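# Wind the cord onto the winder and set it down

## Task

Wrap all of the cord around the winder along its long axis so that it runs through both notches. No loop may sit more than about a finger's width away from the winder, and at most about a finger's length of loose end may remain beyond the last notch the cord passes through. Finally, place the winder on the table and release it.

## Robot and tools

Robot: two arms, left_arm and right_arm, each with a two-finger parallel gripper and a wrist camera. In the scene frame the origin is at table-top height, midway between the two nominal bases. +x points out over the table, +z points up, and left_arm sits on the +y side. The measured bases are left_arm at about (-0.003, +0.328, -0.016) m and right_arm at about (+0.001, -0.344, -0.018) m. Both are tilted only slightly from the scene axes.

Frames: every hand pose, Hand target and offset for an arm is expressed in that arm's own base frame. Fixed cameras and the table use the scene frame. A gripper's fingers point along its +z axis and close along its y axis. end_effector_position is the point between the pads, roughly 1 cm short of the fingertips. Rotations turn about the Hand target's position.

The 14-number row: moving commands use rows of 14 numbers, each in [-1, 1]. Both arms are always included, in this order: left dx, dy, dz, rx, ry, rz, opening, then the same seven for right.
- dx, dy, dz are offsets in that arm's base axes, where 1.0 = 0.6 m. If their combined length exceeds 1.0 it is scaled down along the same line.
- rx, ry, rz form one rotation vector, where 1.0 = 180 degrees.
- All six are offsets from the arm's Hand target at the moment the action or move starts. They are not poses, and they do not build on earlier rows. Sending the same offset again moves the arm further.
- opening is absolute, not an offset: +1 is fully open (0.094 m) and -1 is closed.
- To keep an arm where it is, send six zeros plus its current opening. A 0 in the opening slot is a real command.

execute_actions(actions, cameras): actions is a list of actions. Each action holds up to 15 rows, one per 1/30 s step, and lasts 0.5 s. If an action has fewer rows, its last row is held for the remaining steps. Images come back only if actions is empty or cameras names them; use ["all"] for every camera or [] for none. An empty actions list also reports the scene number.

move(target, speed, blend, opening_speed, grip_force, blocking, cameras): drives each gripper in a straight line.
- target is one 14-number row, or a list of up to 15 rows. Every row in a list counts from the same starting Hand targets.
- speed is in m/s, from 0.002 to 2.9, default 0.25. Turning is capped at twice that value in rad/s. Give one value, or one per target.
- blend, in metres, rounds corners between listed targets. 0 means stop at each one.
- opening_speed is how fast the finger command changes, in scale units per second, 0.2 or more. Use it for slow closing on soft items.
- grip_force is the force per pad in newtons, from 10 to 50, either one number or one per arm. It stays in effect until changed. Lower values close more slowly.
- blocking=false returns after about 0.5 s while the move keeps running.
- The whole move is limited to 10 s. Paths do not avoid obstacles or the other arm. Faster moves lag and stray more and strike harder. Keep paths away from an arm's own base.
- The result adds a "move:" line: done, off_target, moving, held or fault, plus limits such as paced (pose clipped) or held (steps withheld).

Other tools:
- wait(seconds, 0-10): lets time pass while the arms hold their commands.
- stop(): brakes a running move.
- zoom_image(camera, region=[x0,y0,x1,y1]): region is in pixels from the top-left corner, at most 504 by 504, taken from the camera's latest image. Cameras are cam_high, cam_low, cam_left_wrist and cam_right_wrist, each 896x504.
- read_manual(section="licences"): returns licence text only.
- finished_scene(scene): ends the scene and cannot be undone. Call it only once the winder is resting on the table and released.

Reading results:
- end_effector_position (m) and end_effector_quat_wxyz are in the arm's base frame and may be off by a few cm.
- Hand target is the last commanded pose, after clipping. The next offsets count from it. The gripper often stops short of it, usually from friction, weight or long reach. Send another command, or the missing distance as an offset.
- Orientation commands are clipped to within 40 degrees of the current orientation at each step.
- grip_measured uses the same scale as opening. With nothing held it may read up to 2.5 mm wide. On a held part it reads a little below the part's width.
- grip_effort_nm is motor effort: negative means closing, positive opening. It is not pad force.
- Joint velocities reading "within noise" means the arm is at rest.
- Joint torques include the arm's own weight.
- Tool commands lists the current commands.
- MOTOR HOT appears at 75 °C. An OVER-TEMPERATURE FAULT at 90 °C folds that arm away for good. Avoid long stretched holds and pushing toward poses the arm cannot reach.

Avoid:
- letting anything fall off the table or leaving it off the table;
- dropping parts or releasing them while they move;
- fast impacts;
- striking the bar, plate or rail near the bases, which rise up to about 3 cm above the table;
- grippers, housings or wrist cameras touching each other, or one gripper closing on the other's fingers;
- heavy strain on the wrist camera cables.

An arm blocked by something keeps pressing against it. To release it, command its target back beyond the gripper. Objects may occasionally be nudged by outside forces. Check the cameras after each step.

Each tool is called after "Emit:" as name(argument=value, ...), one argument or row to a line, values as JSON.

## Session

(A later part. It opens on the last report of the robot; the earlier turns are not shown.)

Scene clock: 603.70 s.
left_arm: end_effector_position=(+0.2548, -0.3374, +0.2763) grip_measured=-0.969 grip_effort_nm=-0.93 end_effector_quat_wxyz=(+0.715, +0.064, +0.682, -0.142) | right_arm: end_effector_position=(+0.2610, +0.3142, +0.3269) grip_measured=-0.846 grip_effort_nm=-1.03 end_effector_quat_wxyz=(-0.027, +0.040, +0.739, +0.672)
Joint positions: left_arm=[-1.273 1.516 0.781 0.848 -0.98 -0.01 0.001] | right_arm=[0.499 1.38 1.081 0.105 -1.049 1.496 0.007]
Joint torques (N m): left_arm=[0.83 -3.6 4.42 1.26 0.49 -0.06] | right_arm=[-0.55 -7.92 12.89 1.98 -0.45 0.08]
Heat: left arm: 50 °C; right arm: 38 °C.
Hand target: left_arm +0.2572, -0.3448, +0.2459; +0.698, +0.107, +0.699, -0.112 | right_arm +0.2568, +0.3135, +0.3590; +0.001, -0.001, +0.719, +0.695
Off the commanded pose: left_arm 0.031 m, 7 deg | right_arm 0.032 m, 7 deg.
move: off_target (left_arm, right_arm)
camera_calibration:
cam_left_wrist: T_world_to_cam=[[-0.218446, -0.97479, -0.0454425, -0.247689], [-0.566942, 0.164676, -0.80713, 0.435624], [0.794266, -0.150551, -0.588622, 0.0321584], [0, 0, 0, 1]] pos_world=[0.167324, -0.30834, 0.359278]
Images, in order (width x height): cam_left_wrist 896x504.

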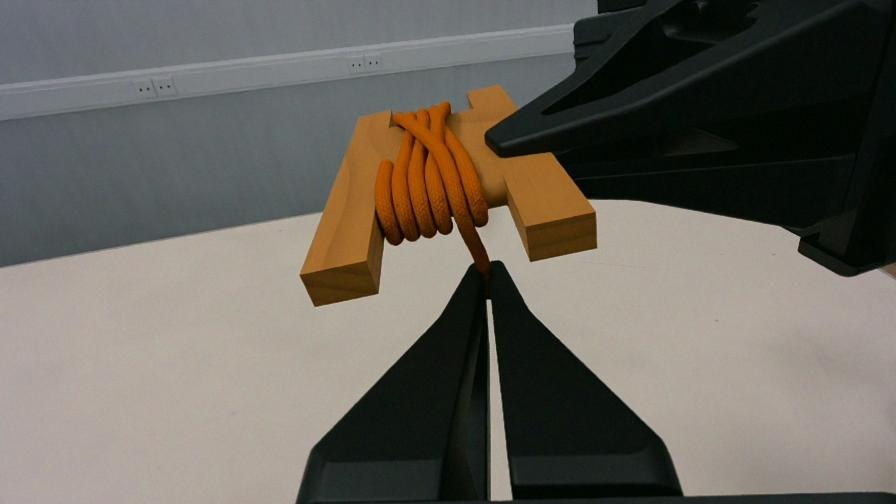

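Emit:
move(
  target=[-0.008, 0, 0.042, 0, 0, 0, -0.97, 0, 0, 0, 0, 0, 0, -0.9],
  speed=0.06,
  cameras=["cam_left_wrist"],
)

Scene clock: 606.37 s.
left_arm: end_effector_position=(+0.2554, -0.3381, +0.2762) grip_measured=-0.966 grip_effort_nm=-0.87 end_effector_quat_wxyz=(+0.709, +0.081, +0.690, -0.123) | right_arm: end_effector_position=(+0.2613, +0.3141, +0.3261) grip_measured=-0.846 grip_effort_nm=-1.03 end_effector_quat_wxyz=(-0.027, +0.042, +0.740, +0.671)
Joint positions: left_arm=[-1.273 1.502 0.804 0.76 -0.983 -0.002 0.002] | right_arm=[0.499 1.38 1.081 0.1 -1.046 1.496 0.007]
Joint torques (N m): left_arm=[-0.39 -7.06 7.57 1.16 0.39 -0.08] | right_arm=[-0.57 -7.95 12.89 2.01 -0.47 0.07]
Heat: left arm: 50 °C; right arm: 38 °C.
Hand target: left_arm +0.2524, -0.3448, +0.2711; +0.698, +0.107, +0.699, -0.112 | right_arm +0.2569, +0.3135, +0.3589; +0.001, +0.000, +0.719, +0.695
Off the commanded pose: left_arm 0.009 m, 4 deg | right_arm 0.033 m, 7 deg.
move: off_target (left_arm, right_arm)
camera_calibration:
cam_left_wrist: T_world_to_cam=[[-0.215575, -0.971718, -0.0963919, -0.233873], [-0.577451, 0.206462, -0.789889, 0.448055], [0.78745, -0.114619, -0.605627, 0.0501499], [0, 0, 0, 1]] pos_world=[0.168822, -0.314017, 0.361742]
Images, in order (width x height): cam_left_wrist 896x504.

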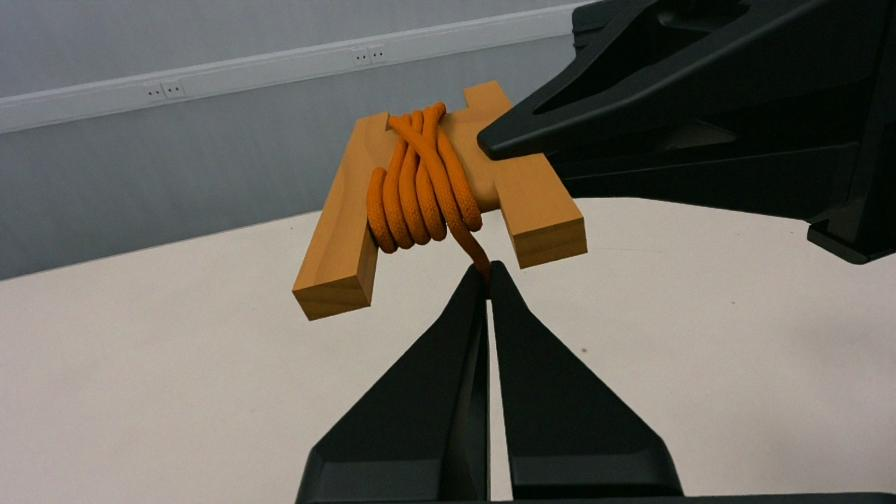

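Emit:
move(
  target=[-0.005, 0, 0.022, 0, 0, 0, -0.97, 0, 0, 0, 0, 0, 0, -0.9],
  speed=0.06,
  cameras=["cam_left_wrist"],
)

Scene clock: 607.63 s.
left_arm: end_effector_position=(+0.2531, -0.3390, +0.2791) grip_measured=-0.962 grip_effort_nm=-0.78 end_effector_quat_wxyz=(+0.702, +0.095, +0.697, -0.107) | right_arm: end_effector_position=(+0.2615, +0.3143, +0.3276) grip_measured=-0.846 grip_effort_nm=-1.03 end_effector_quat_wxyz=(-0.024, +0.039, +0.739, +0.673)
Joint positions: left_arm=[-1.281 1.483 0.834 0.667 -0.994 -0.002 0.002] | right_arm=[0.499 1.38 1.081 0.11 -1.046 1.496 0.007]
Joint torques (N m): left_arm=[-0.44 -7.8 8.23 1.42 0.36 -0.11] | right_arm=[-0.55 -7.88 12.92 1.94 -0.46 0.08]
Heat: left arm: 50 °C; right arm: 38 °C.
Hand target: left_arm +0.2495, -0.3448, +0.2843; +0.698, +0.107, +0.699, -0.112 | right_arm +0.2569, +0.3135, +0.3590; +0.001, -0.001, +0.719, +0.695
Off the commanded pose: left_arm 0.009 m, 2 deg | right_arm 0.032 m, 6 deg.
move: off_target (right_arm)
camera_calibration:
cam_left_wrist: T_world_to_cam=[[-0.21491, -0.967199, -0.135424, -0.222658], [-0.588582, 0.23892, -0.772327, 0.458045], [0.779349, -0.086273, -0.620622, 0.0694525], [0, 0, 0, 1]] pos_world=[0.167618, -0.318799, 0.366711]
Images, in order (width x height): cam_left_wrist 896x504.

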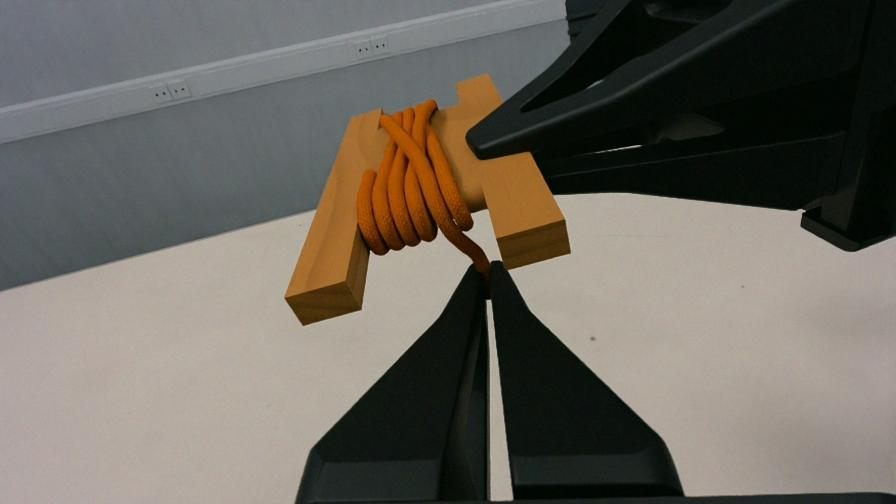

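Emit:
move(
  target=[0, 0, 0, 0, 0, 0, -0.75, 0, 0, 0, 0, 0, 0, -0.9],
  speed=0.05,
  opening_speed=0.3,
  cameras=["cam_left_wrist"],
)

Scene clock: 608.90 s.
left_arm: end_effector_position=(+0.2522, -0.3402, +0.2704) grip_measured=-0.752 grip_effort_nm=0.13 end_effector_quat_wxyz=(+0.694, +0.114, +0.705, -0.093) | right_arm: end_effector_position=(+0.2598, +0.3151, +0.3336) grip_measured=-0.846 grip_effort_nm=-1.03 end_effector_quat_wxyz=(-0.018, +0.024, +0.733, +0.680)
Joint positions: left_arm=[-1.283 1.483 0.834 0.616 -0.99 -0.002 0.012] | right_arm=[0.501 1.38 1.081 0.146 -1.059 1.497 0.007]
Joint torques (N m): left_arm=[-0.31 -8.03 8.39 1.89 0.28 -0.16] | right_arm=[-0.65 -7.65 12.94 1.67 -0.32 0.12]
Heat: left arm: 50 °C; right arm: 38 °C.
Hand target: left_arm +0.2495, -0.3448, +0.2843; +0.698, +0.107, +0.699, -0.112 | right_arm +0.2569, +0.3134, +0.3590; +0.000, +0.000, +0.719, +0.695
Off the commanded pose: left_arm 0.015 m, 2 deg | right_arm 0.026 m, 4 deg.
move: off_target (left_arm, right_arm)
camera_calibration:
cam_left_wrist: T_world_to_cam=[[-0.223498, -0.958049, -0.179417, -0.207986], [-0.597981, 0.280134, -0.750962, 0.461768], [0.769719, -0.0605504, -0.635504, 0.0798146], [0, 0, 0, 1]] pos_world=[0.168209, -0.323785, 0.360177]
Images, in order (width x height): cam_left_wrist 896x504.

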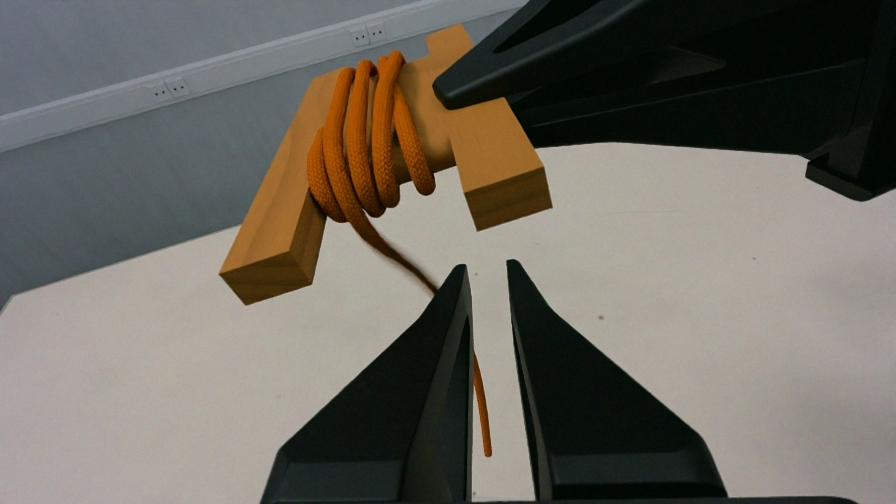

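Emit:
execute_actions(
  actions=[
    [[0, 0, 0, 0, 0, 0, 0.0, 0, 0, 0, 0, 0, 0, -0.9]],
  ],
  cameras=["cam_left_wrist", "cam_right_wrist"],
)

Scene clock: 611.47 s.
left_arm: end_effector_position=(+0.2522, -0.3402, +0.2704) grip_measured=-0.002 grip_effort_nm=0.13 end_effector_quat_wxyz=(+0.694, +0.114, +0.705, -0.093) | right_arm: end_effector_position=(+0.2597, +0.3151, +0.3337) grip_measured=-0.846 grip_effort_nm=-1.03 end_effector_quat_wxyz=(-0.018, +0.024, +0.733, +0.680)
Joint positions: left_arm=[-1.283 1.483 0.834 0.615 -0.989 -0.002 0.047] | right_arm=[0.501 1.38 1.081 0.146 -1.06 1.497 0.007]
Joint torques (N m): left_arm=[-0.31 -8.05 8.4 1.92 0.29 -0.16] | right_arm=[-0.64 -7.64 12.96 1.66 -0.32 0.12]
Heat: left arm: 50 °C; right arm: 38 °C.
Hand target: left_arm +0.2495, -0.3448, +0.2843; +0.698, +0.107, +0.699, -0.112 | right_arm +0.2568, +0.3134, +0.3590; +0.000, -0.001, +0.719, +0.695
Off the commanded pose: left_arm 0.015 m, 2 deg | right_arm 0.025 m, 4 deg.
camera_calibration:
cam_left_wrist: T_world_to_cam=[[-0.223908, -0.957897, -0.179719, -0.207782], [-0.597941, 0.280634, -0.750807, 0.461807], [0.769631, -0.0606502, -0.635602, 0.0799092], [0, 0, 0, 1]] pos_world=[0.168109, -0.323786, 0.360177]
cam_right_wrist: T_world_to_cam=[[-0.197936, -0.0271963, -0.979838, 0.398734], [-0.756437, -0.631497, 0.170335, 0.352448], [-0.623397, 0.774901, 0.104424, 0.00497488], [0, 0, 0, 1]] pos_world=[0.34863, 0.229559, 0.330141]
Images, in order (width x height): cam_left_wrist 896x504, cam_right_wrist 896x504.

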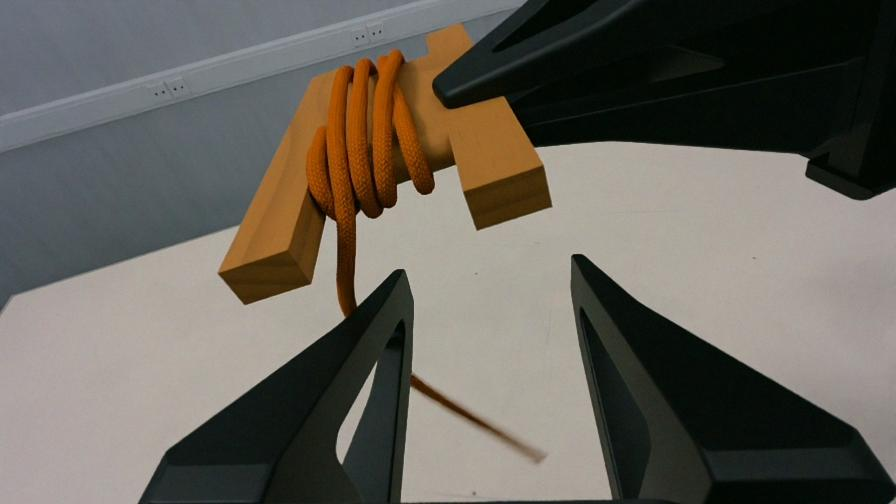

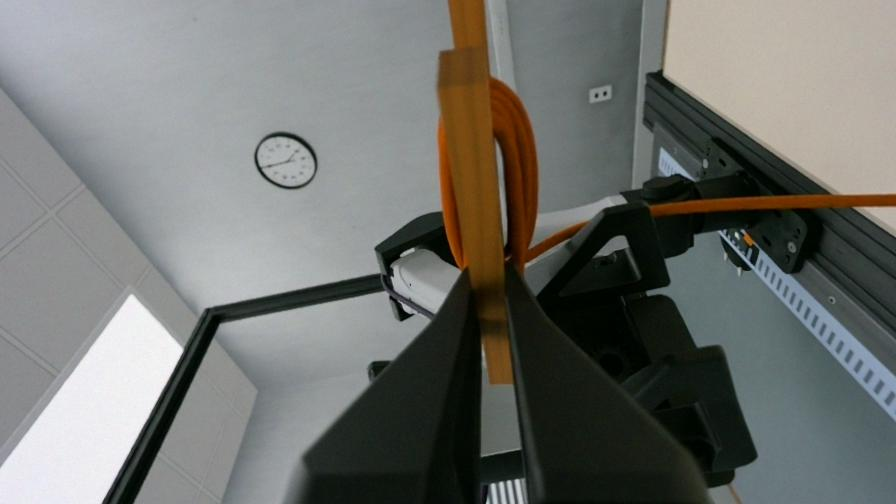

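Emit:
move(
  target=[
    [-0.1, 0.03, 0, 0, 0, 0, 0.0, 0, 0, 0, 0, 0, 0, -0.9],
    [-0.05, 0.2, 0, 0, 0, -0.2, 0.0, 0, 0, 0, 0, 0, 0, -0.9],
  ],
  speed=0.25,
  blend=[0.03, 0],
)

Emit:
move(
  target=[
    [0, 0, 0, 0, 0, 0, 0.0, 0.06, 0, 0.02, 0, -0.5, 0.035, -0.9],
  ],
  speed=0.5,
  cameras=["cam_right_wrist"],
)

Scene clock: 621.37 s.
left_arm: end_effector_position=(+0.2183, -0.2243, +0.2908) grip_measured=-0.002 grip_effort_nm=0.13 end_effector_quat_wxyz=(+0.634, +0.316, +0.628, -0.323) | right_arm: end_effector_position=(+0.2597, +0.3151, +0.3337) grip_measured=-0.846 grip_effort_nm=-1.03 end_effector_quat_wxyz=(-0.018, +0.024, +0.733, +0.680)
Joint positions: left_arm=[-0.631 0.691 0.473 0.231 0.306 -0.009 0.047] | right_arm=[0.501 1.38 1.081 0.146 -1.06 1.497 0.007]
Joint torques (N m): left_arm=[0.85 0.25 6.04 2.23 0.3 -0.05] | right_arm=[-0.64 -7.64 12.94 1.66 -0.32 0.11]
Heat: left arm: 49 °C; right arm: 38 °C.
Hand target: left_arm +0.2194, -0.2248, +0.2842; +0.629, +0.318, +0.632, -0.322 | right_arm +0.2568, +0.3134, +0.3590; +0.000, -0.001, +0.719, +0.695
Off the commanded pose: left_arm 0.007 m, 1 deg | right_arm 0.026 m, 4 deg.
move: off_target (right_arm)

Scene clock: 624.20 s.
left_arm: end_effector_position=(+0.2182, -0.2244, +0.2908) grip_measured=-0.002 grip_effort_nm=0.13 end_effector_quat_wxyz=(+0.634, +0.316, +0.627, -0.323) | right_arm: end_effector_position=(+0.2883, +0.3151, +0.3555) grip_measured=-0.846 grip_effort_nm=-1.03 end_effector_quat_wxyz=(-0.460, +0.520, -0.523, -0.495)
Joint positions: left_arm=[-0.631 0.691 0.473 0.231 0.307 -0.009 0.047] | right_arm=[0.449 1.504 1.3 -0.01 -1.147 -0.155 0.007]
Joint torques (N m): left_arm=[0.87 0.28 6.04 2.24 0.29 -0.05] | right_arm=[-1.47 -5.93 14.04 1.36 -0.37 0.03]
Heat: left arm: 49 °C; right arm: 38 °C.
Hand target: left_arm +0.2194, -0.2248, +0.2842; +0.629, +0.318, +0.632, -0.322 | right_arm +0.2929, +0.3135, +0.3710; -0.474, +0.527, -0.507, -0.490
Off the commanded pose: left_arm 0.007 m, 1 deg | right_arm 0.016 m, 3 deg.
move: off_target (right_arm)
camera_calibration:
cam_right_wrist: T_world_to_cam=[[0.981444, 0.0625513, -0.181258, -0.226506], [-0.08315, -0.712955, -0.696263, 0.509893], [-0.172781, 0.698415, -0.694524, 0.19875], [0, 0, 0, 1]] pos_world=[0.299041, 0.238889, 0.452001]
Images, in order (width x height): cam_right_wrist 896x504.

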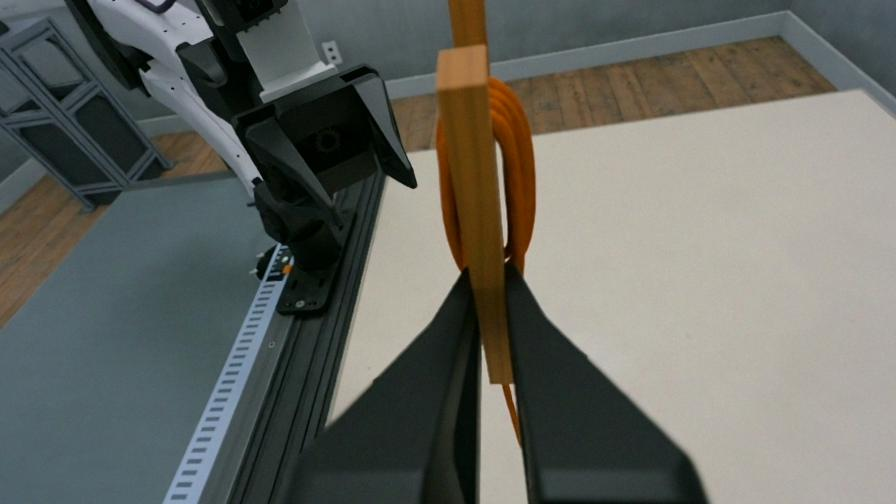

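Emit:
move(
  target=[0,0,0,0,0,0,0, 0,0,0,0,-0.5,0.035,-0.9],
  speed=0.5,
  cameras=["cam_low"],
)

Scene clock: 629.10 s.
left_arm: end_effector_position=(+0.2182, -0.2244, +0.2908) grip_measured=-0.002 grip_effort_nm=0.13 end_effector_quat_wxyz=(+0.634, +0.316, +0.627, -0.323) | right_arm: end_effector_position=(+0.2901, +0.3138, +0.3518) grip_measured=-0.846 grip_effort_nm=-1.03 end_effector_quat_wxyz=(-0.662, +0.749, -0.010, -0.019)
Joint positions: left_arm=[-0.631 0.691 0.473 0.231 0.307 -0.009 0.047] | right_arm=[0.449 1.504 1.33 -0.111 -1.121 -1.787 0.007]
Joint torques (N m): left_arm=[0.83 0.27 6.05 2.24 0.3 -0.05] | right_arm=[-0.58 -7.09 13.82 1.25 -0.18 0.16]
Heat: left arm: 47 °C; right arm: 39 °C.
Hand target: left_arm +0.2194, -0.2248, +0.2842; +0.629, +0.318, +0.632, -0.322 | right_arm +0.2929, +0.3135, +0.3710; -0.669, +0.743, +0.003, +0.003
Off the commanded pose: left_arm 0.007 m, 1 deg | right_arm 0.019 m, 3 deg.
move: off_target (right_arm)
Images, in order (width x height): cam_low 896x504.

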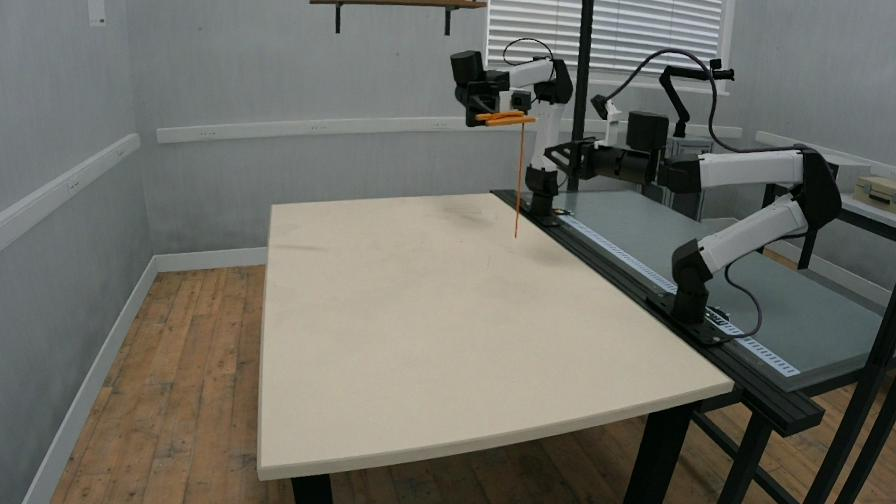

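Emit:
zoom_image(
  camera="cam_low",
  region=[440, 80, 580, 250],
)

Scaled by 2.965 from the camera's 896x504 image, which has a finer 1280x720 frame.

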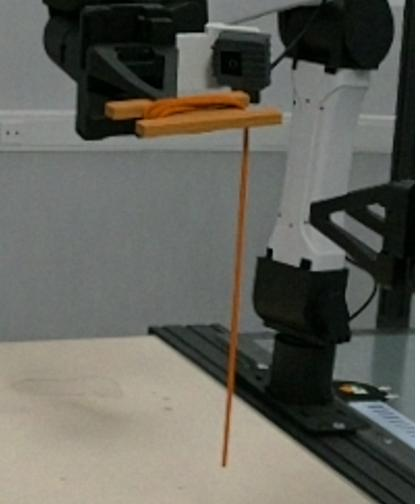

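Emit:
execute_actions(
  actions=[],
  cameras=["cam_left_wrist", "cam_right_wrist"],
)

Scene clock: 630.67 s.
left_arm: end_effector_position=(+0.2182, -0.2244, +0.2908) grip_measured=-0.002 grip_effort_nm=0.13 end_effector_quat_wxyz=(+0.634, +0.316, +0.627, -0.323) | right_arm: end_effector_position=(+0.2901, +0.3138, +0.3518) grip_measured=-0.846 grip_effort_nm=-1.03 end_effector_quat_wxyz=(-0.662, +0.749, -0.010, -0.019)
Joint positions: left_arm=[-0.631 0.691 0.473 0.231 0.307 -0.009 0.047] | right_arm=[0.449 1.504 1.33 -0.111 -1.121 -1.787 0.007]
Joint velocities: within noise
Joint torques (N m): left_arm=[0.81 0.27 6.09 2.23 0.29 -0.06] | right_arm=[-0.58 -7.1 13.79 1.26 -0.18 0.16]
Heat: left arm: 47 °C; right arm: 39 °C.
Hand target: left_arm +0.2194, -0.2248, +0.2842; +0.629, +0.318, +0.632, -0.322 | right_arm +0.2929, +0.3135, +0.3710; -0.669, +0.743, +0.003, +0.003
Tool commands: left_gripper/opening=+0.0 right_gripper/opening=-0.9
Off the commanded pose: left_arm 0.007 m, 1 deg | right_arm 0.019 m, 3 deg.
camera_calibration:
cam_left_wrist: T_world_to_cam=[[-0.754899, -0.639332, -0.146223, 0.0769026], [-0.315214, 0.549206, -0.773959, 0.429599], [0.575124, -0.53817, -0.616122, 0.0556333], [0, 0, 0, 1]] pos_world=[0.161473, -0.156832, 0.378014]
cam_right_wrist: T_world_to_cam=[[0.176963, 0.16702, 0.969942, -0.43316], [0.764999, -0.643388, -0.0287832, 0.0038344], [0.619241, 0.747099, -0.241627, -0.206965], [0, 0, 0, 1]] pos_world=[0.201882, 0.229437, 0.370243]
Images, in order (width x height): cam_left_wrist 896x504, cam_right_wrist 896x504.

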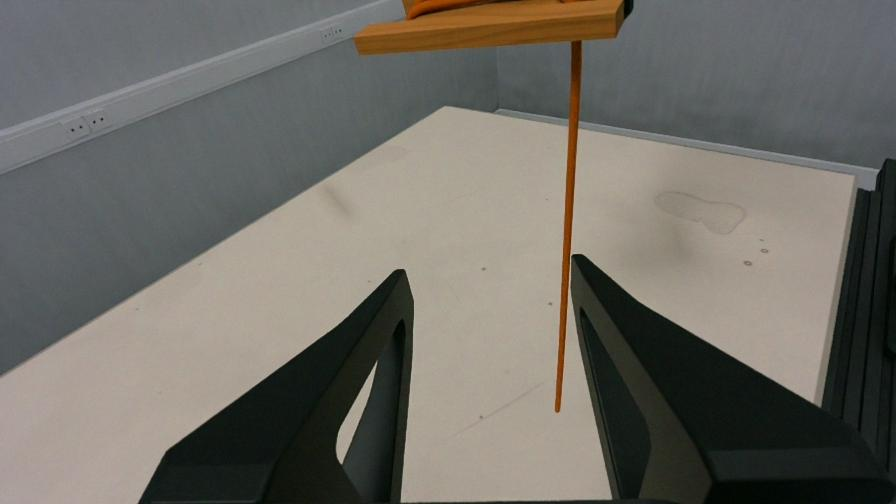

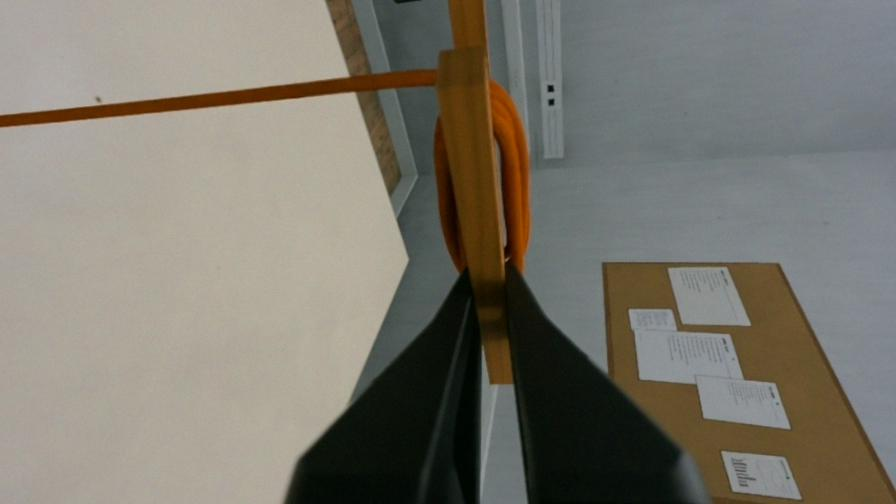

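Emit:
move(
  target=[
    [0.051,-0.042,-0.2887,0,0,-0.2,0.0, 0,0,0,0,0,0,-0.9],
    [0.051,-0.1662,-0.2887,0,0,-0.2,0.0, 0,0,0,0,0,0,-0.9],
  ],
  speed=[0.3,0.12],
  blend=[0.01,0],
  cameras=["cam_left_wrist"],
)

Scene clock: 639.07 s.
left_arm: end_effector_position=(+0.2457, -0.3202, +0.1067) grip_measured=-0.002 grip_effort_nm=0.12 end_effector_quat_wxyz=(+0.486, +0.496, +0.514, -0.504) | right_arm: end_effector_position=(+0.2901, +0.3138, +0.3517) grip_measured=-0.846 grip_effort_nm=-1.03 end_effector_quat_wxyz=(-0.662, +0.749, -0.010, -0.019)
Joint positions: left_arm=[-0.536 2.009 0.521 1.448 1.035 -0.001 0.047] | right_arm=[0.449 1.504 1.33 -0.112 -1.121 -1.788 0.007]
Joint torques (N m): left_arm=[-0.2 -6.67 4.97 2.22 0.14 -0.11] | right_arm=[-0.58 -7.13 13.79 1.26 -0.19 0.16]
Heat: left arm: 46 °C; right arm: 42 °C.
Hand target: left_arm +0.2500, -0.3246, +0.1111; +0.498, +0.498, +0.503, -0.501 | right_arm +0.2929, +0.3135, +0.3710; -0.669, +0.743, +0.003, +0.003
Off the commanded pose: left_arm 0.008 m, 2 deg | right_arm 0.019 m, 3 deg.
move: off_target (right_arm)
camera_calibration:
cam_left_wrist: T_world_to_cam=[[-0.991016, -0.0628025, -0.118078, 0.249006], [0.048315, 0.655147, -0.753955, 0.290863], [0.124709, -0.752887, -0.646227, -0.080034], [0, 0, 0, 1]] pos_world=[0.242697, -0.235177, 0.19698]
Images, in order (width x height): cam_left_wrist 896x504.

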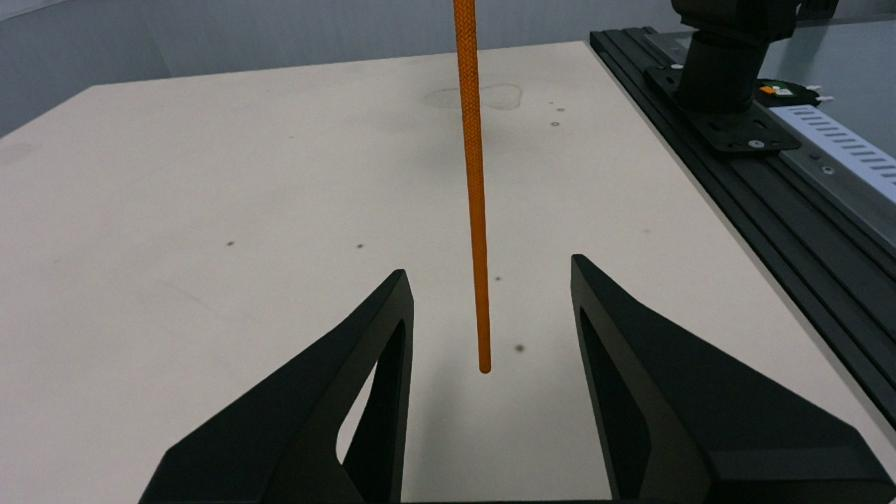

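Emit:
move(
  target=[
    [0.0083,0.0158,0.0238,0,0,0,0.0, 0,0,0,0,0,0,-0.9],
    [0.0083,0.0158,0.0238,0,0,0,-0.97, 0,0,0,0,0,0,-0.9],
  ],
  speed=[0.15,0.15],
  cameras=["cam_left_wrist"],
)

Scene clock: 641.30 s.
left_arm: end_effector_position=(+0.2507, -0.3134, +0.1091) grip_measured=-0.968 grip_effort_nm=-0.04 end_effector_quat_wxyz=(+0.482, +0.492, +0.521, -0.504) | right_arm: end_effector_position=(+0.2901, +0.3138, +0.3517) grip_measured=-0.846 grip_effort_nm=-1.03 end_effector_quat_wxyz=(-0.662, +0.749, -0.010, -0.019)
Joint positions: left_arm=[-0.509 1.986 0.521 1.41 1.055 -0.002 0.001] | right_arm=[0.449 1.504 1.33 -0.112 -1.121 -1.788 0.007]
Joint torques (N m): left_arm=[0.65 -11.36 5 1.9 0.33 -0.1] | right_arm=[-0.58 -7.15 13.79 1.25 -0.19 0.16]
Heat: left arm: 46 °C; right arm: 42 °C.
Hand target: left_arm +0.2550, -0.3151, +0.1254; +0.498, +0.498, +0.503, -0.501 | right_arm +0.2929, +0.3135, +0.3710; -0.669, +0.743, +0.003, +0.003
Off the commanded pose: left_arm 0.017 m, 3 deg | right_arm 0.019 m, 3 deg.
move: off_target (left_arm, right_arm); target 2's new opening was sent with left_arm's hand 0.017 m and 3 deg from that target
camera_calibration:
cam_left_wrist: T_world_to_cam=[[-0.992081, -0.0698169, -0.104411, 0.251325], [0.0325253, 0.660122, -0.750454, 0.293144], [0.121318, -0.747907, -0.652623, -0.070879], [0, 0, 0, 1]] pos_world=[0.248399, -0.228975, 0.199975]
Images, in order (width x height): cam_left_wrist 896x504.

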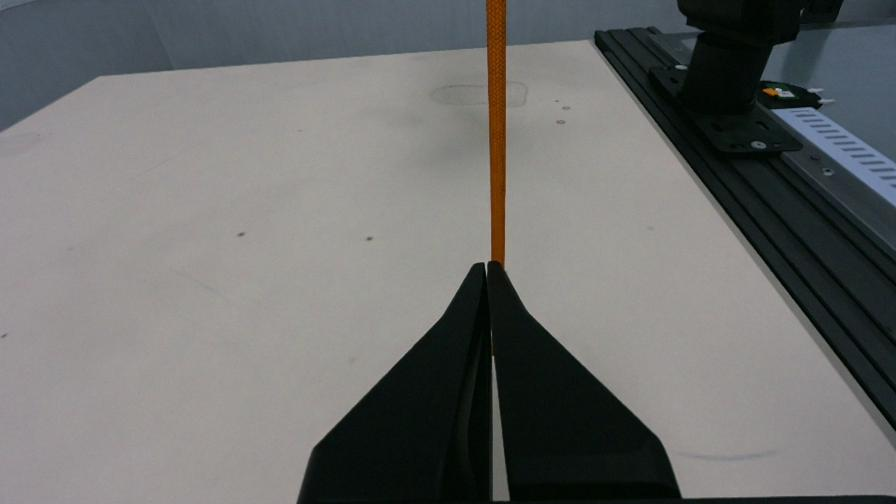

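Emit:
move(
  target=[
    [0.1783,-0.043,0.0143,0,0,0,-0.97, 0,0,0,0,0,0,-0.9],
    [0.3117,-0.0615,0.1468,0,0,0,-0.97, 0,0,0,0,0,0,-0.9],
    [0.3817,-0.0815,0.341,0,0,0,-0.97, 0,0,0,0,0,0,-0.9],
  ],
  speed=0.2,
  blend=[0.03,0.03,0],
  cameras=["cam_left_wrist"],
)

Scene clock: 646.97 s.
left_arm: end_effector_position=(+0.4810, -0.3633, +0.3283) grip_measured=-0.968 grip_effort_nm=-0.04 end_effector_quat_wxyz=(+0.495, +0.491, +0.510, -0.503) | right_arm: end_effector_position=(+0.2901, +0.3138, +0.3517) grip_measured=-0.846 grip_effort_nm=-1.03 end_effector_quat_wxyz=(-0.662, +0.749, -0.010, -0.019)
Joint positions: left_arm=[-0.376 2.268 2.082 0.177 1.185 -0.019 0.001] | right_arm=[0.449 1.504 1.33 -0.112 -1.121 -1.788 0.007]
Joint torques (N m): left_arm=[0.54 -12.63 9.43 1.77 0.32 0.05] | right_arm=[-0.58 -7.13 13.79 1.26 -0.19 0.16]
Heat: left arm: 48 °C; right arm: 44 °C.
Hand target: left_arm +0.4841, -0.3640, +0.3299; +0.498, +0.498, +0.503, -0.501 | right_arm +0.2929, +0.3135, +0.3710; -0.669, +0.743, +0.003, +0.003
Off the commanded pose: left_arm 0.004 m, 1 deg | right_arm 0.019 m, 3 deg.
move: off_target (right_arm)
camera_calibration:
cam_left_wrist: T_world_to_cam=[[-0.98924, -0.0757625, -0.12516, 0.502434], [0.0475304, 0.642653, -0.764682, 0.474261], [0.138369, -0.762403, -0.632136, -0.0132023], [0, 0, 0, 1]] pos_world=[0.476312, -0.276785, 0.417198]
Images, in order (width x height): cam_left_wrist 896x504.

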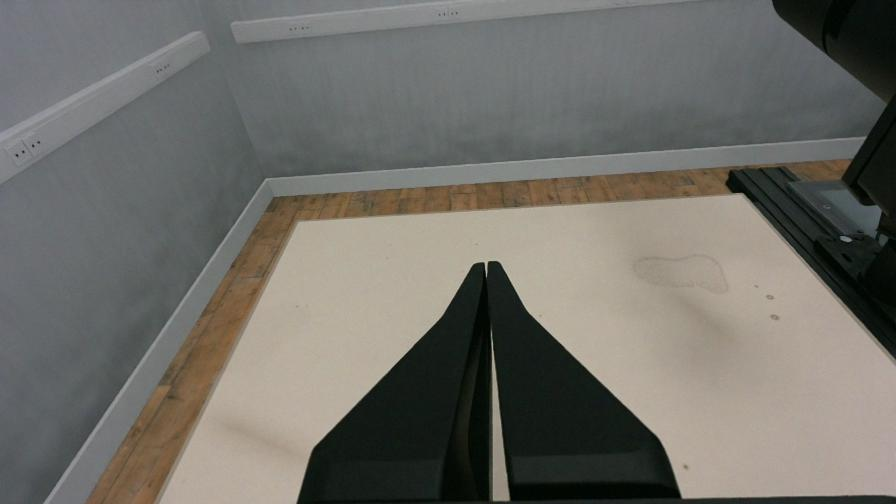

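Emit:
execute_actions(
  actions=[
    [[0,0,0,0,0,0,-0.97,0,0,0,0,0,0,-0.9]],
  ],
  cameras=["cam_low"],
)

Emit:
zoom_image(
  camera="cam_low",
  region=[380, 60, 580, 250],
)

Scene clock: 648.30 s.
left_arm: end_effector_position=(+0.4810, -0.3633, +0.3280) grip_measured=-0.968 grip_effort_nm=-0.04 end_effector_quat_wxyz=(+0.494, +0.492, +0.510, -0.503) | right_arm: end_effector_position=(+0.2901, +0.3138, +0.3517) grip_measured=-0.846 grip_effort_nm=-1.03 end_effector_quat_wxyz=(-0.662, +0.749, -0.010, -0.019)
Joint positions: left_arm=[-0.376 2.268 2.082 0.174 1.185 -0.017 0.001] | right_arm=[0.449 1.504 1.33 -0.112 -1.121 -1.788 0.007]
Joint torques (N m): left_arm=[0.55 -12.62 9.48 1.76 0.31 0.05] | right_arm=[-0.59 -7.12 13.78 1.26 -0.18 0.15]
Heat: left arm: 48 °C; right arm: 44 °C.
Hand target: left_arm +0.4841, -0.3640, +0.3299; +0.498, +0.498, +0.503, -0.501 | right_arm +0.2929, +0.3135, +0.3710; -0.669, +0.743, +0.003, +0.003
Off the commanded pose: left_arm 0.004 m, 1 deg | right_arm 0.019 m, 3 deg.
Images, in order (width x height): cam_low 896x504.

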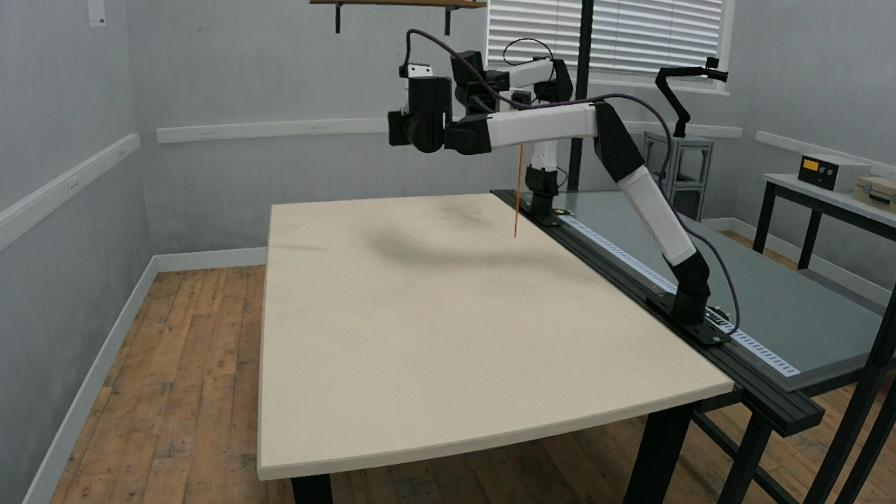

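Scaled by 2.520 from the camera's 896x504 image, which has a finer 1280x720 frame.

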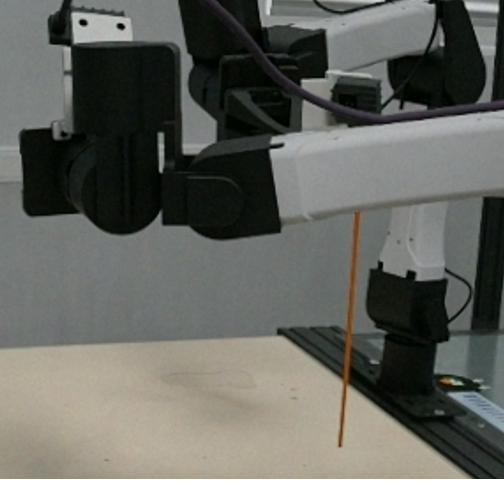

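Emit:
move(
  target=[
    [-0.1068,0.17,-0.1165,0,0,0,0.0, 0,0,0,0,0,0,-0.9],
    [-0.3802,0.17,-0.3423,0,0,0,0.0, 0,0,0,0,0,0,-0.9],
    [-0.3802,0.0508,-0.3423,0,0,0,0.0, 0,0,0,0,0,0,-0.9],
  ],
  speed=[0.35,0.35,0.12],
  blend=[0.03,0.01,0],
  cameras=["cam_left_wrist"],
)

Scene clock: 651.87 s.
left_arm: end_effector_position=(+0.2514, -0.3285, +0.1203) grip_measured=-0.002 grip_effort_nm=0.13 end_effector_quat_wxyz=(+0.487, +0.497, +0.512, -0.503) | right_arm: end_effector_position=(+0.2901, +0.3138, +0.3517) grip_measured=-0.846 grip_effort_nm=-1.03 end_effector_quat_wxyz=(-0.662, +0.749, -0.010, -0.019)
Joint positions: left_arm=[-0.551 1.963 0.561 1.366 1.02 -0.001 0.047] | right_arm=[0.449 1.504 1.33 -0.112 -1.121 -1.788 0.007]
Joint torques (N m): left_arm=[-0.21 -6.72 5.61 2.13 0.12 -0.13] | right_arm=[-0.58 -7.15 13.79 1.26 -0.18 0.16]
Heat: left arm: 49 °C; right arm: 44 °C.
Hand target: left_arm +0.2559, -0.3335, +0.1246; +0.498, +0.498, +0.503, -0.501 | right_arm +0.2929, +0.3135, +0.3710; -0.669, +0.743, +0.003, +0.003
Off the commanded pose: left_arm 0.008 m, 2 deg | right_arm 0.019 m, 3 deg.
move: off_target (right_arm)
camera_calibration:
cam_left_wrist: T_world_to_cam=[[-0.990424, -0.0638631, -0.1224, 0.25574], [0.0511972, 0.653467, -0.755222, 0.305167], [0.128215, -0.754256, -0.64394, -0.0798048], [0, 0, 0, 1]] pos_world=[0.2479, -0.243278, 0.210382]
Images, in order (width x height): cam_left_wrist 896x504.

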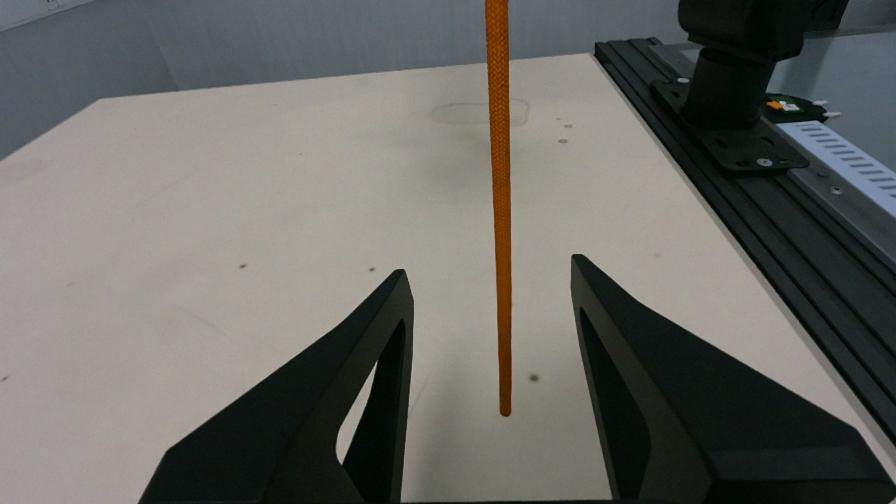

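Emit:
move(
  target=[
    [0,0,0,0,0,0,-0.97, 0,0,0,0,0,0,-0.9],
    [0.1685,-0.0125,0.0323,0,0,0,-0.97, 0,0,0,0,0,0,-0.9],
    [0.2943,-0.0308,0.1578,0,0,0,-0.97, 0,0,0,0,0,0,-0.9],
    [0.3608,-0.0542,0.3423,0,0,0,-0.97, 0,0,0,0,0,0,-0.9],
  ],
  speed=0.2,
  blend=[0,0.03,0.03,0],
  cameras=["cam_left_wrist"],
)

Scene clock: 656.07 s.
left_arm: end_effector_position=(+0.4590, -0.3668, +0.3286) grip_measured=-0.950 grip_effort_nm=-0.99 end_effector_quat_wxyz=(+0.483, +0.504, +0.498, -0.514) | right_arm: end_effector_position=(+0.2994, +0.3122, +0.3524) grip_measured=-0.846 grip_effort_nm=-1.03 end_effector_quat_wxyz=(-0.659, +0.751, -0.022, +0.003)
Joint positions: left_arm=[-0.393 2.21 1.99 0.207 1.215 -0.013 0.002] | right_arm=[0.445 1.504 1.337 -0.11 -1.076 -1.792 0.007]
Joint torques (N m): left_arm=[1.01 -11.86 9.54 1.74 -0.14 0] | right_arm=[-0.12 -7.05 13.27 1.27 -0.64 0.2]
Heat: left arm: 49 °C; right arm: 45 °C.
Hand target: left_arm +0.4725, -0.3659, +0.3298; +0.498, +0.498, +0.503, -0.501 | right_arm +0.2929, +0.3135, +0.3710; -0.669, +0.743, +0.003, +0.003
Off the commanded pose: left_arm 0.014 m, 2 deg | right_arm 0.020 m, 3 deg.
move: off_target (left_arm, right_arm)
camera_calibration:
cam_left_wrist: T_world_to_cam=[[-0.991381, -0.0295637, -0.127628, 0.499113], [0.0792581, 0.640346, -0.763986, 0.462132], [0.104312, -0.767517, -0.632484, 0.00115916], [0, 0, 0, 1]] pos_world=[0.458063, -0.280279, 0.417496]
Images, in order (width x height): cam_left_wrist 896x504.

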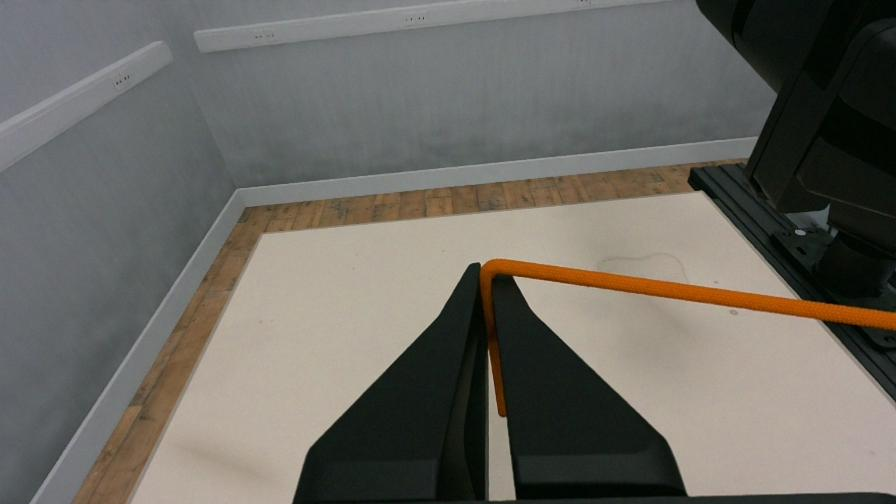

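Emit:
move(
  target=[
    [-0.0368,0.0098,0.0762,0,0,0,-0.97, 0,0,0,0,0,0,-0.9],
    [-0.0863,0.0232,0.151,0,0,0,-0.97, 0,0,0,0,0,0,-0.9],
    [-0.1563,0.0682,0.1947,0,0,0,-0.97, 0,0,0,0,0,0,-0.9],
    [-0.217,0.1432,0.19,0,0,0,-0.97, 0,0,0,0,0,0,-0.9],
    [-0.308,0.1742,0.1657,0,0,0,-0.97, 0,0,0,0,0,0,-0.9],
    [-0.3833,0.1857,0.0955,0,0,0,-0.97, 0,0,0,0,0,0,-0.9],
    [-0.4282,0.15,0.0425,0,0,0,-0.97, 0,0,0,0,0,0,-0.9],
    [-0.4542,0.0968,0.0328,0,0,0,-0.97, 0,0,0,0,0,0,-0.9],
    [-0.4585,0.0298,0.0318,0,0,0,-0.97, 0,0,0,0,0,0,-0.9],
  ],
  speed=0.17,
  blend=[0.012,0.012,0.012,0.015,0.015,0.015,0.015,0.012,0],
  cameras=["cam_left_wrist"],
)

Scene clock: 662.57 s.
left_arm: end_effector_position=(+0.1981, -0.3445, +0.3374) grip_measured=-0.950 grip_effort_nm=-0.99 end_effector_quat_wxyz=(+0.488, +0.496, +0.516, -0.500) | right_arm: end_effector_position=(+0.2880, +0.3148, +0.3568) grip_measured=-0.846 grip_effort_nm=-1.03 end_effector_quat_wxyz=(-0.664, +0.747, -0.001, -0.017)
Joint positions: left_arm=[-0.714 1.243 0.926 0.28 0.848 -0.003 0.002] | right_arm=[0.453 1.504 1.344 -0.115 -1.128 -1.794 0.007]
Joint torques (N m): left_arm=[-0.43 -4.25 8.66 2.18 0.2 -0.1] | right_arm=[-0.91 -6.99 12.62 1.28 -0.11 0.22]
Heat: left arm: 51 °C; right arm: 45 °C.
Hand target: left_arm +0.1973, -0.3481, +0.3489; +0.498, +0.498, +0.503, -0.501 | right_arm +0.2929, +0.3134, +0.3708; -0.669, +0.743, +0.003, +0.003
Off the commanded pose: left_arm 0.012 m, 2 deg | right_arm 0.015 m, 2 deg.
move: off_target (left_arm, right_arm)
camera_calibration:
cam_left_wrist: T_world_to_cam=[[-0.989769, -0.0714849, -0.123476, 0.2262], [0.0462535, 0.657926, -0.751661, 0.483637], [0.13497, -0.749682, -0.647889, 0.0563595], [0, 0, 0, 1]] pos_world=[0.193909, -0.259776, 0.427976]
Images, in order (width x height): cam_left_wrist 896x504.

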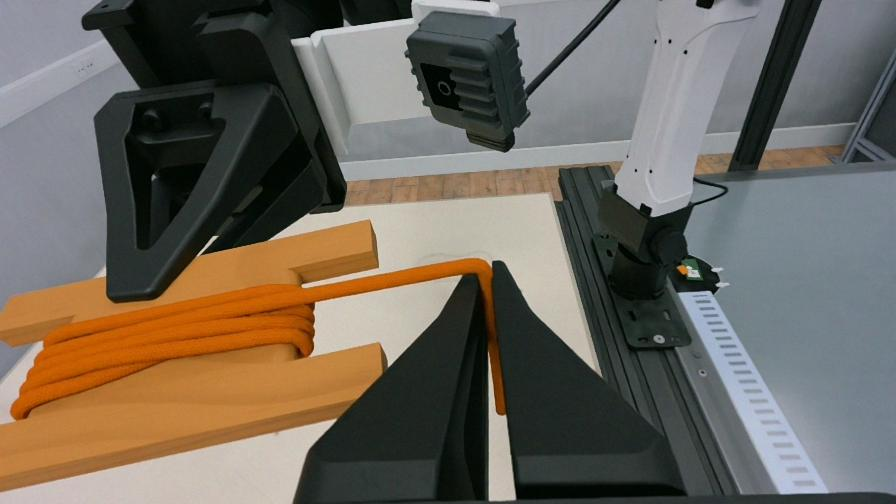

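Emit:
move(
  target=[
    [0.0007,0,-0.0223,0,0,0,-0.97, 0,0,0,0,0,0,-0.9],
    [0.027,0.0017,-0.0557,0,0,0,-0.97, 0,0,0,0,0,0,-0.9],
    [0.0628,0.0033,-0.0757,0,0,0,-0.97, 0,0,0,0,0,0,-0.9],
    [0.0915,0.005,-0.079,0,0,0,-0.97, 0,0,0,0,0,0,-0.9],
  ],
  speed=0.15,
  blend=[0.008,0.01,0.01,0],
  cameras=["cam_left_wrist"],
)

Scene clock: 664.83 s.
left_arm: end_effector_position=(+0.2504, -0.3427, +0.2902) grip_measured=-0.950 grip_effort_nm=-0.99 end_effector_quat_wxyz=(+0.488, +0.494, +0.517, -0.500) | right_arm: end_effector_position=(+0.2959, +0.3125, +0.3550) grip_measured=-0.846 grip_effort_nm=-1.03 end_effector_quat_wxyz=(-0.661, +0.750, -0.015, -0.003)
Joint positions: left_arm=[-0.596 1.445 0.889 0.517 0.964 -0.002 0.002] | right_arm=[0.445 1.504 1.344 -0.118 -1.094 -1.794 0.007]
Joint torques (N m): left_arm=[0.32 -5.89 8.65 2.08 0.34 -0.1] | right_arm=[-0.17 -6.97 12.66 1.31 -0.45 0.21]
Heat: left arm: 50 °C; right arm: 45 °C.
Hand target: left_arm +0.2522, -0.3451, +0.3015; +0.498, +0.498, +0.503, -0.501 | right_arm +0.2929, +0.3135, +0.3708; -0.669, +0.743, +0.003, +0.003
Off the commanded pose: left_arm 0.012 m, 2 deg | right_arm 0.016 m, 3 deg.
move: off_target (left_arm, right_arm); blend cut to 0.0066 m at target 1, 0.0087 m at target 3
camera_calibration:
cam_left_wrist: T_world_to_cam=[[-0.990027, -0.074005, -0.119871, 0.270402], [0.0420538, 0.656851, -0.752846, 0.445621], [0.134452, -0.75038, -0.647189, 0.019748], [0, 0, 0, 1]] pos_world=[0.24631, -0.257877, 0.380678]
Images, in order (width x height): cam_left_wrist 896x504.

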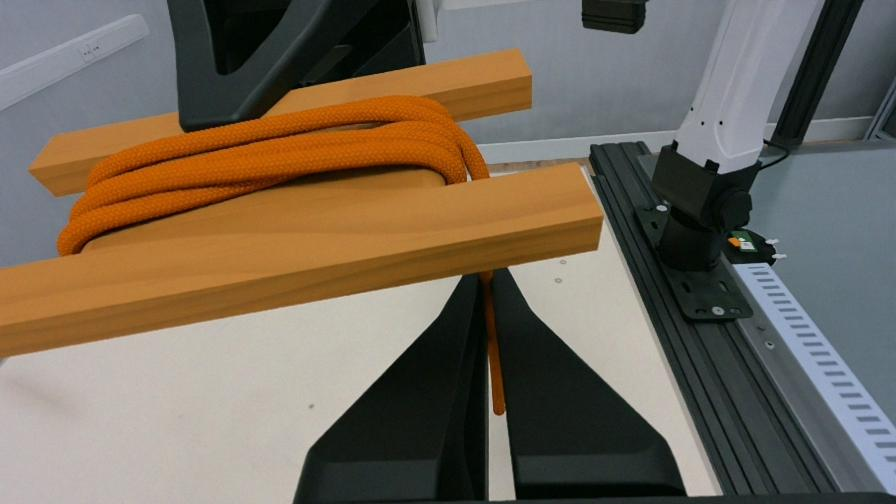

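Emit:
move(
  target=[0.0,0.0,0.054,0,0,0,-0.97, 0,0,0,0,0,0,-0.9],
  speed=0.06,
  cameras=["cam_left_wrist"],
)

Scene clock: 666.47 s.
left_arm: end_effector_position=(+0.2546, -0.3459, +0.3047) grip_measured=-0.950 grip_effort_nm=-0.99 end_effector_quat_wxyz=(+0.473, +0.491, +0.531, -0.504) | right_arm: end_effector_position=(+0.2955, +0.3126, +0.3553) grip_measured=-0.846 grip_effort_nm=-1.03 end_effector_quat_wxyz=(-0.662, +0.750, -0.014, -0.004)
Joint positions: left_arm=[-0.596 1.445 0.977 0.389 0.966 -0.006 0.002] | right_arm=[0.445 1.504 1.344 -0.116 -1.097 -1.794 0.007]
Joint torques (N m): left_arm=[0.35 -9.33 9.92 2.06 0.32 -0.06] | right_arm=[-0.2 -6.98 12.66 1.3 -0.43 0.21]
Heat: left arm: 50 °C; right arm: 44 °C.
Hand target: left_arm +0.2522, -0.3451, +0.3339; +0.498, +0.498, +0.503, -0.501 | right_arm +0.2929, +0.3135, +0.3708; -0.669, +0.743, +0.003, +0.003
Off the commanded pose: left_arm 0.029 m, 4 deg | right_arm 0.016 m, 2 deg.
move: off_target (left_arm, right_arm)
camera_calibration:
cam_left_wrist: T_world_to_cam=[[-0.994003, -0.0695671, -0.0843679, 0.267774], [0.015589, 0.673506, -0.739018, 0.466723], [0.108234, -0.735901, -0.668382, 0.0443606], [0, 0, 0, 1]] pos_world=[0.254091, -0.263067, 0.397158]
Images, in order (width x height): cam_left_wrist 896x504.

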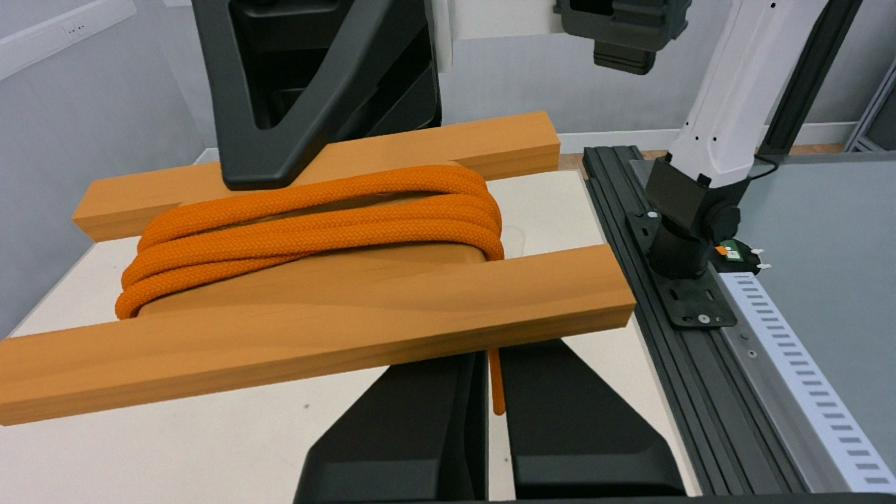

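Emit:
move(
  target=[-0.012,0.004,0.03,0,0,0,-0.97, 0,0,0,0,0,0,-0.9],
  speed=0.06,
  cameras=["cam_left_wrist"],
)

Scene clock: 668.17 s.
left_arm: end_effector_position=(+0.2497, -0.3425, +0.3091) grip_measured=-0.950 grip_effort_nm=-0.99 end_effector_quat_wxyz=(+0.456, +0.487, +0.546, -0.507) | right_arm: end_effector_position=(+0.2936, +0.3128, +0.3573) grip_measured=-0.846 grip_effort_nm=-1.03 end_effector_quat_wxyz=(-0.664, +0.747, -0.009, -0.007)
Joint positions: left_arm=[-0.596 1.415 1.001 0.288 0.966 -0.006 0.002] | right_arm=[0.445 1.504 1.344 -0.106 -1.11 -1.787 0.007]
Joint torques (N m): left_arm=[-0.23 -10.5 10.81 2.31 0.28 -0.07] | right_arm=[-0.17 -6.94 12.64 1.21 -0.28 0.16]
Heat: left arm: 50 °C; right arm: 44 °C.
Hand target: left_arm +0.2449, -0.3427, +0.3519; +0.498, +0.498, +0.503, -0.501 | right_arm +0.2929, +0.3135, +0.3709; -0.669, +0.743, +0.003, +0.003
Off the commanded pose: left_arm 0.043 m, 7 deg | right_arm 0.014 m, 2 deg.
move: off_target (left_arm, right_arm)
camera_calibration:
cam_left_wrist: T_world_to_cam=[[-0.996554, -0.0678095, -0.0477598, 0.253404], [-0.0125554, 0.692532, -0.721278, 0.475857], [0.0819847, -0.718193, -0.690997, 0.0699085], [0, 0, 0, 1]] pos_world=[0.252774, -0.262155, 0.403635]
Images, in order (width x height): cam_left_wrist 896x504.

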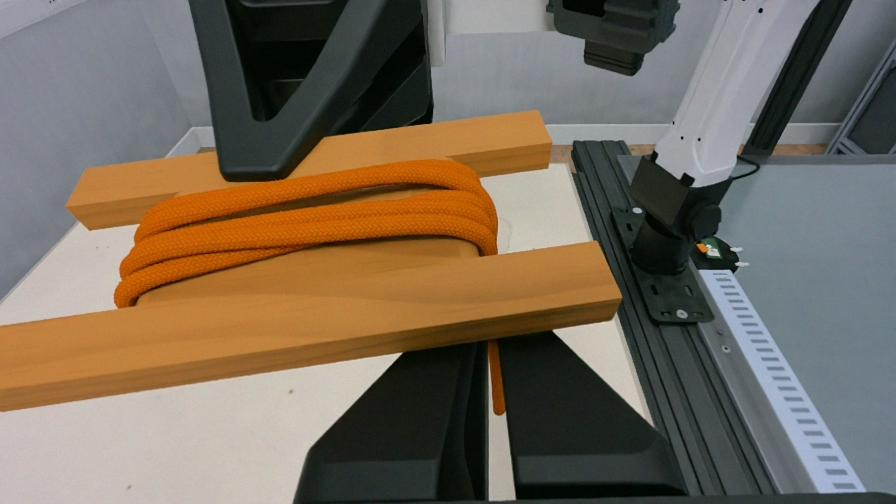

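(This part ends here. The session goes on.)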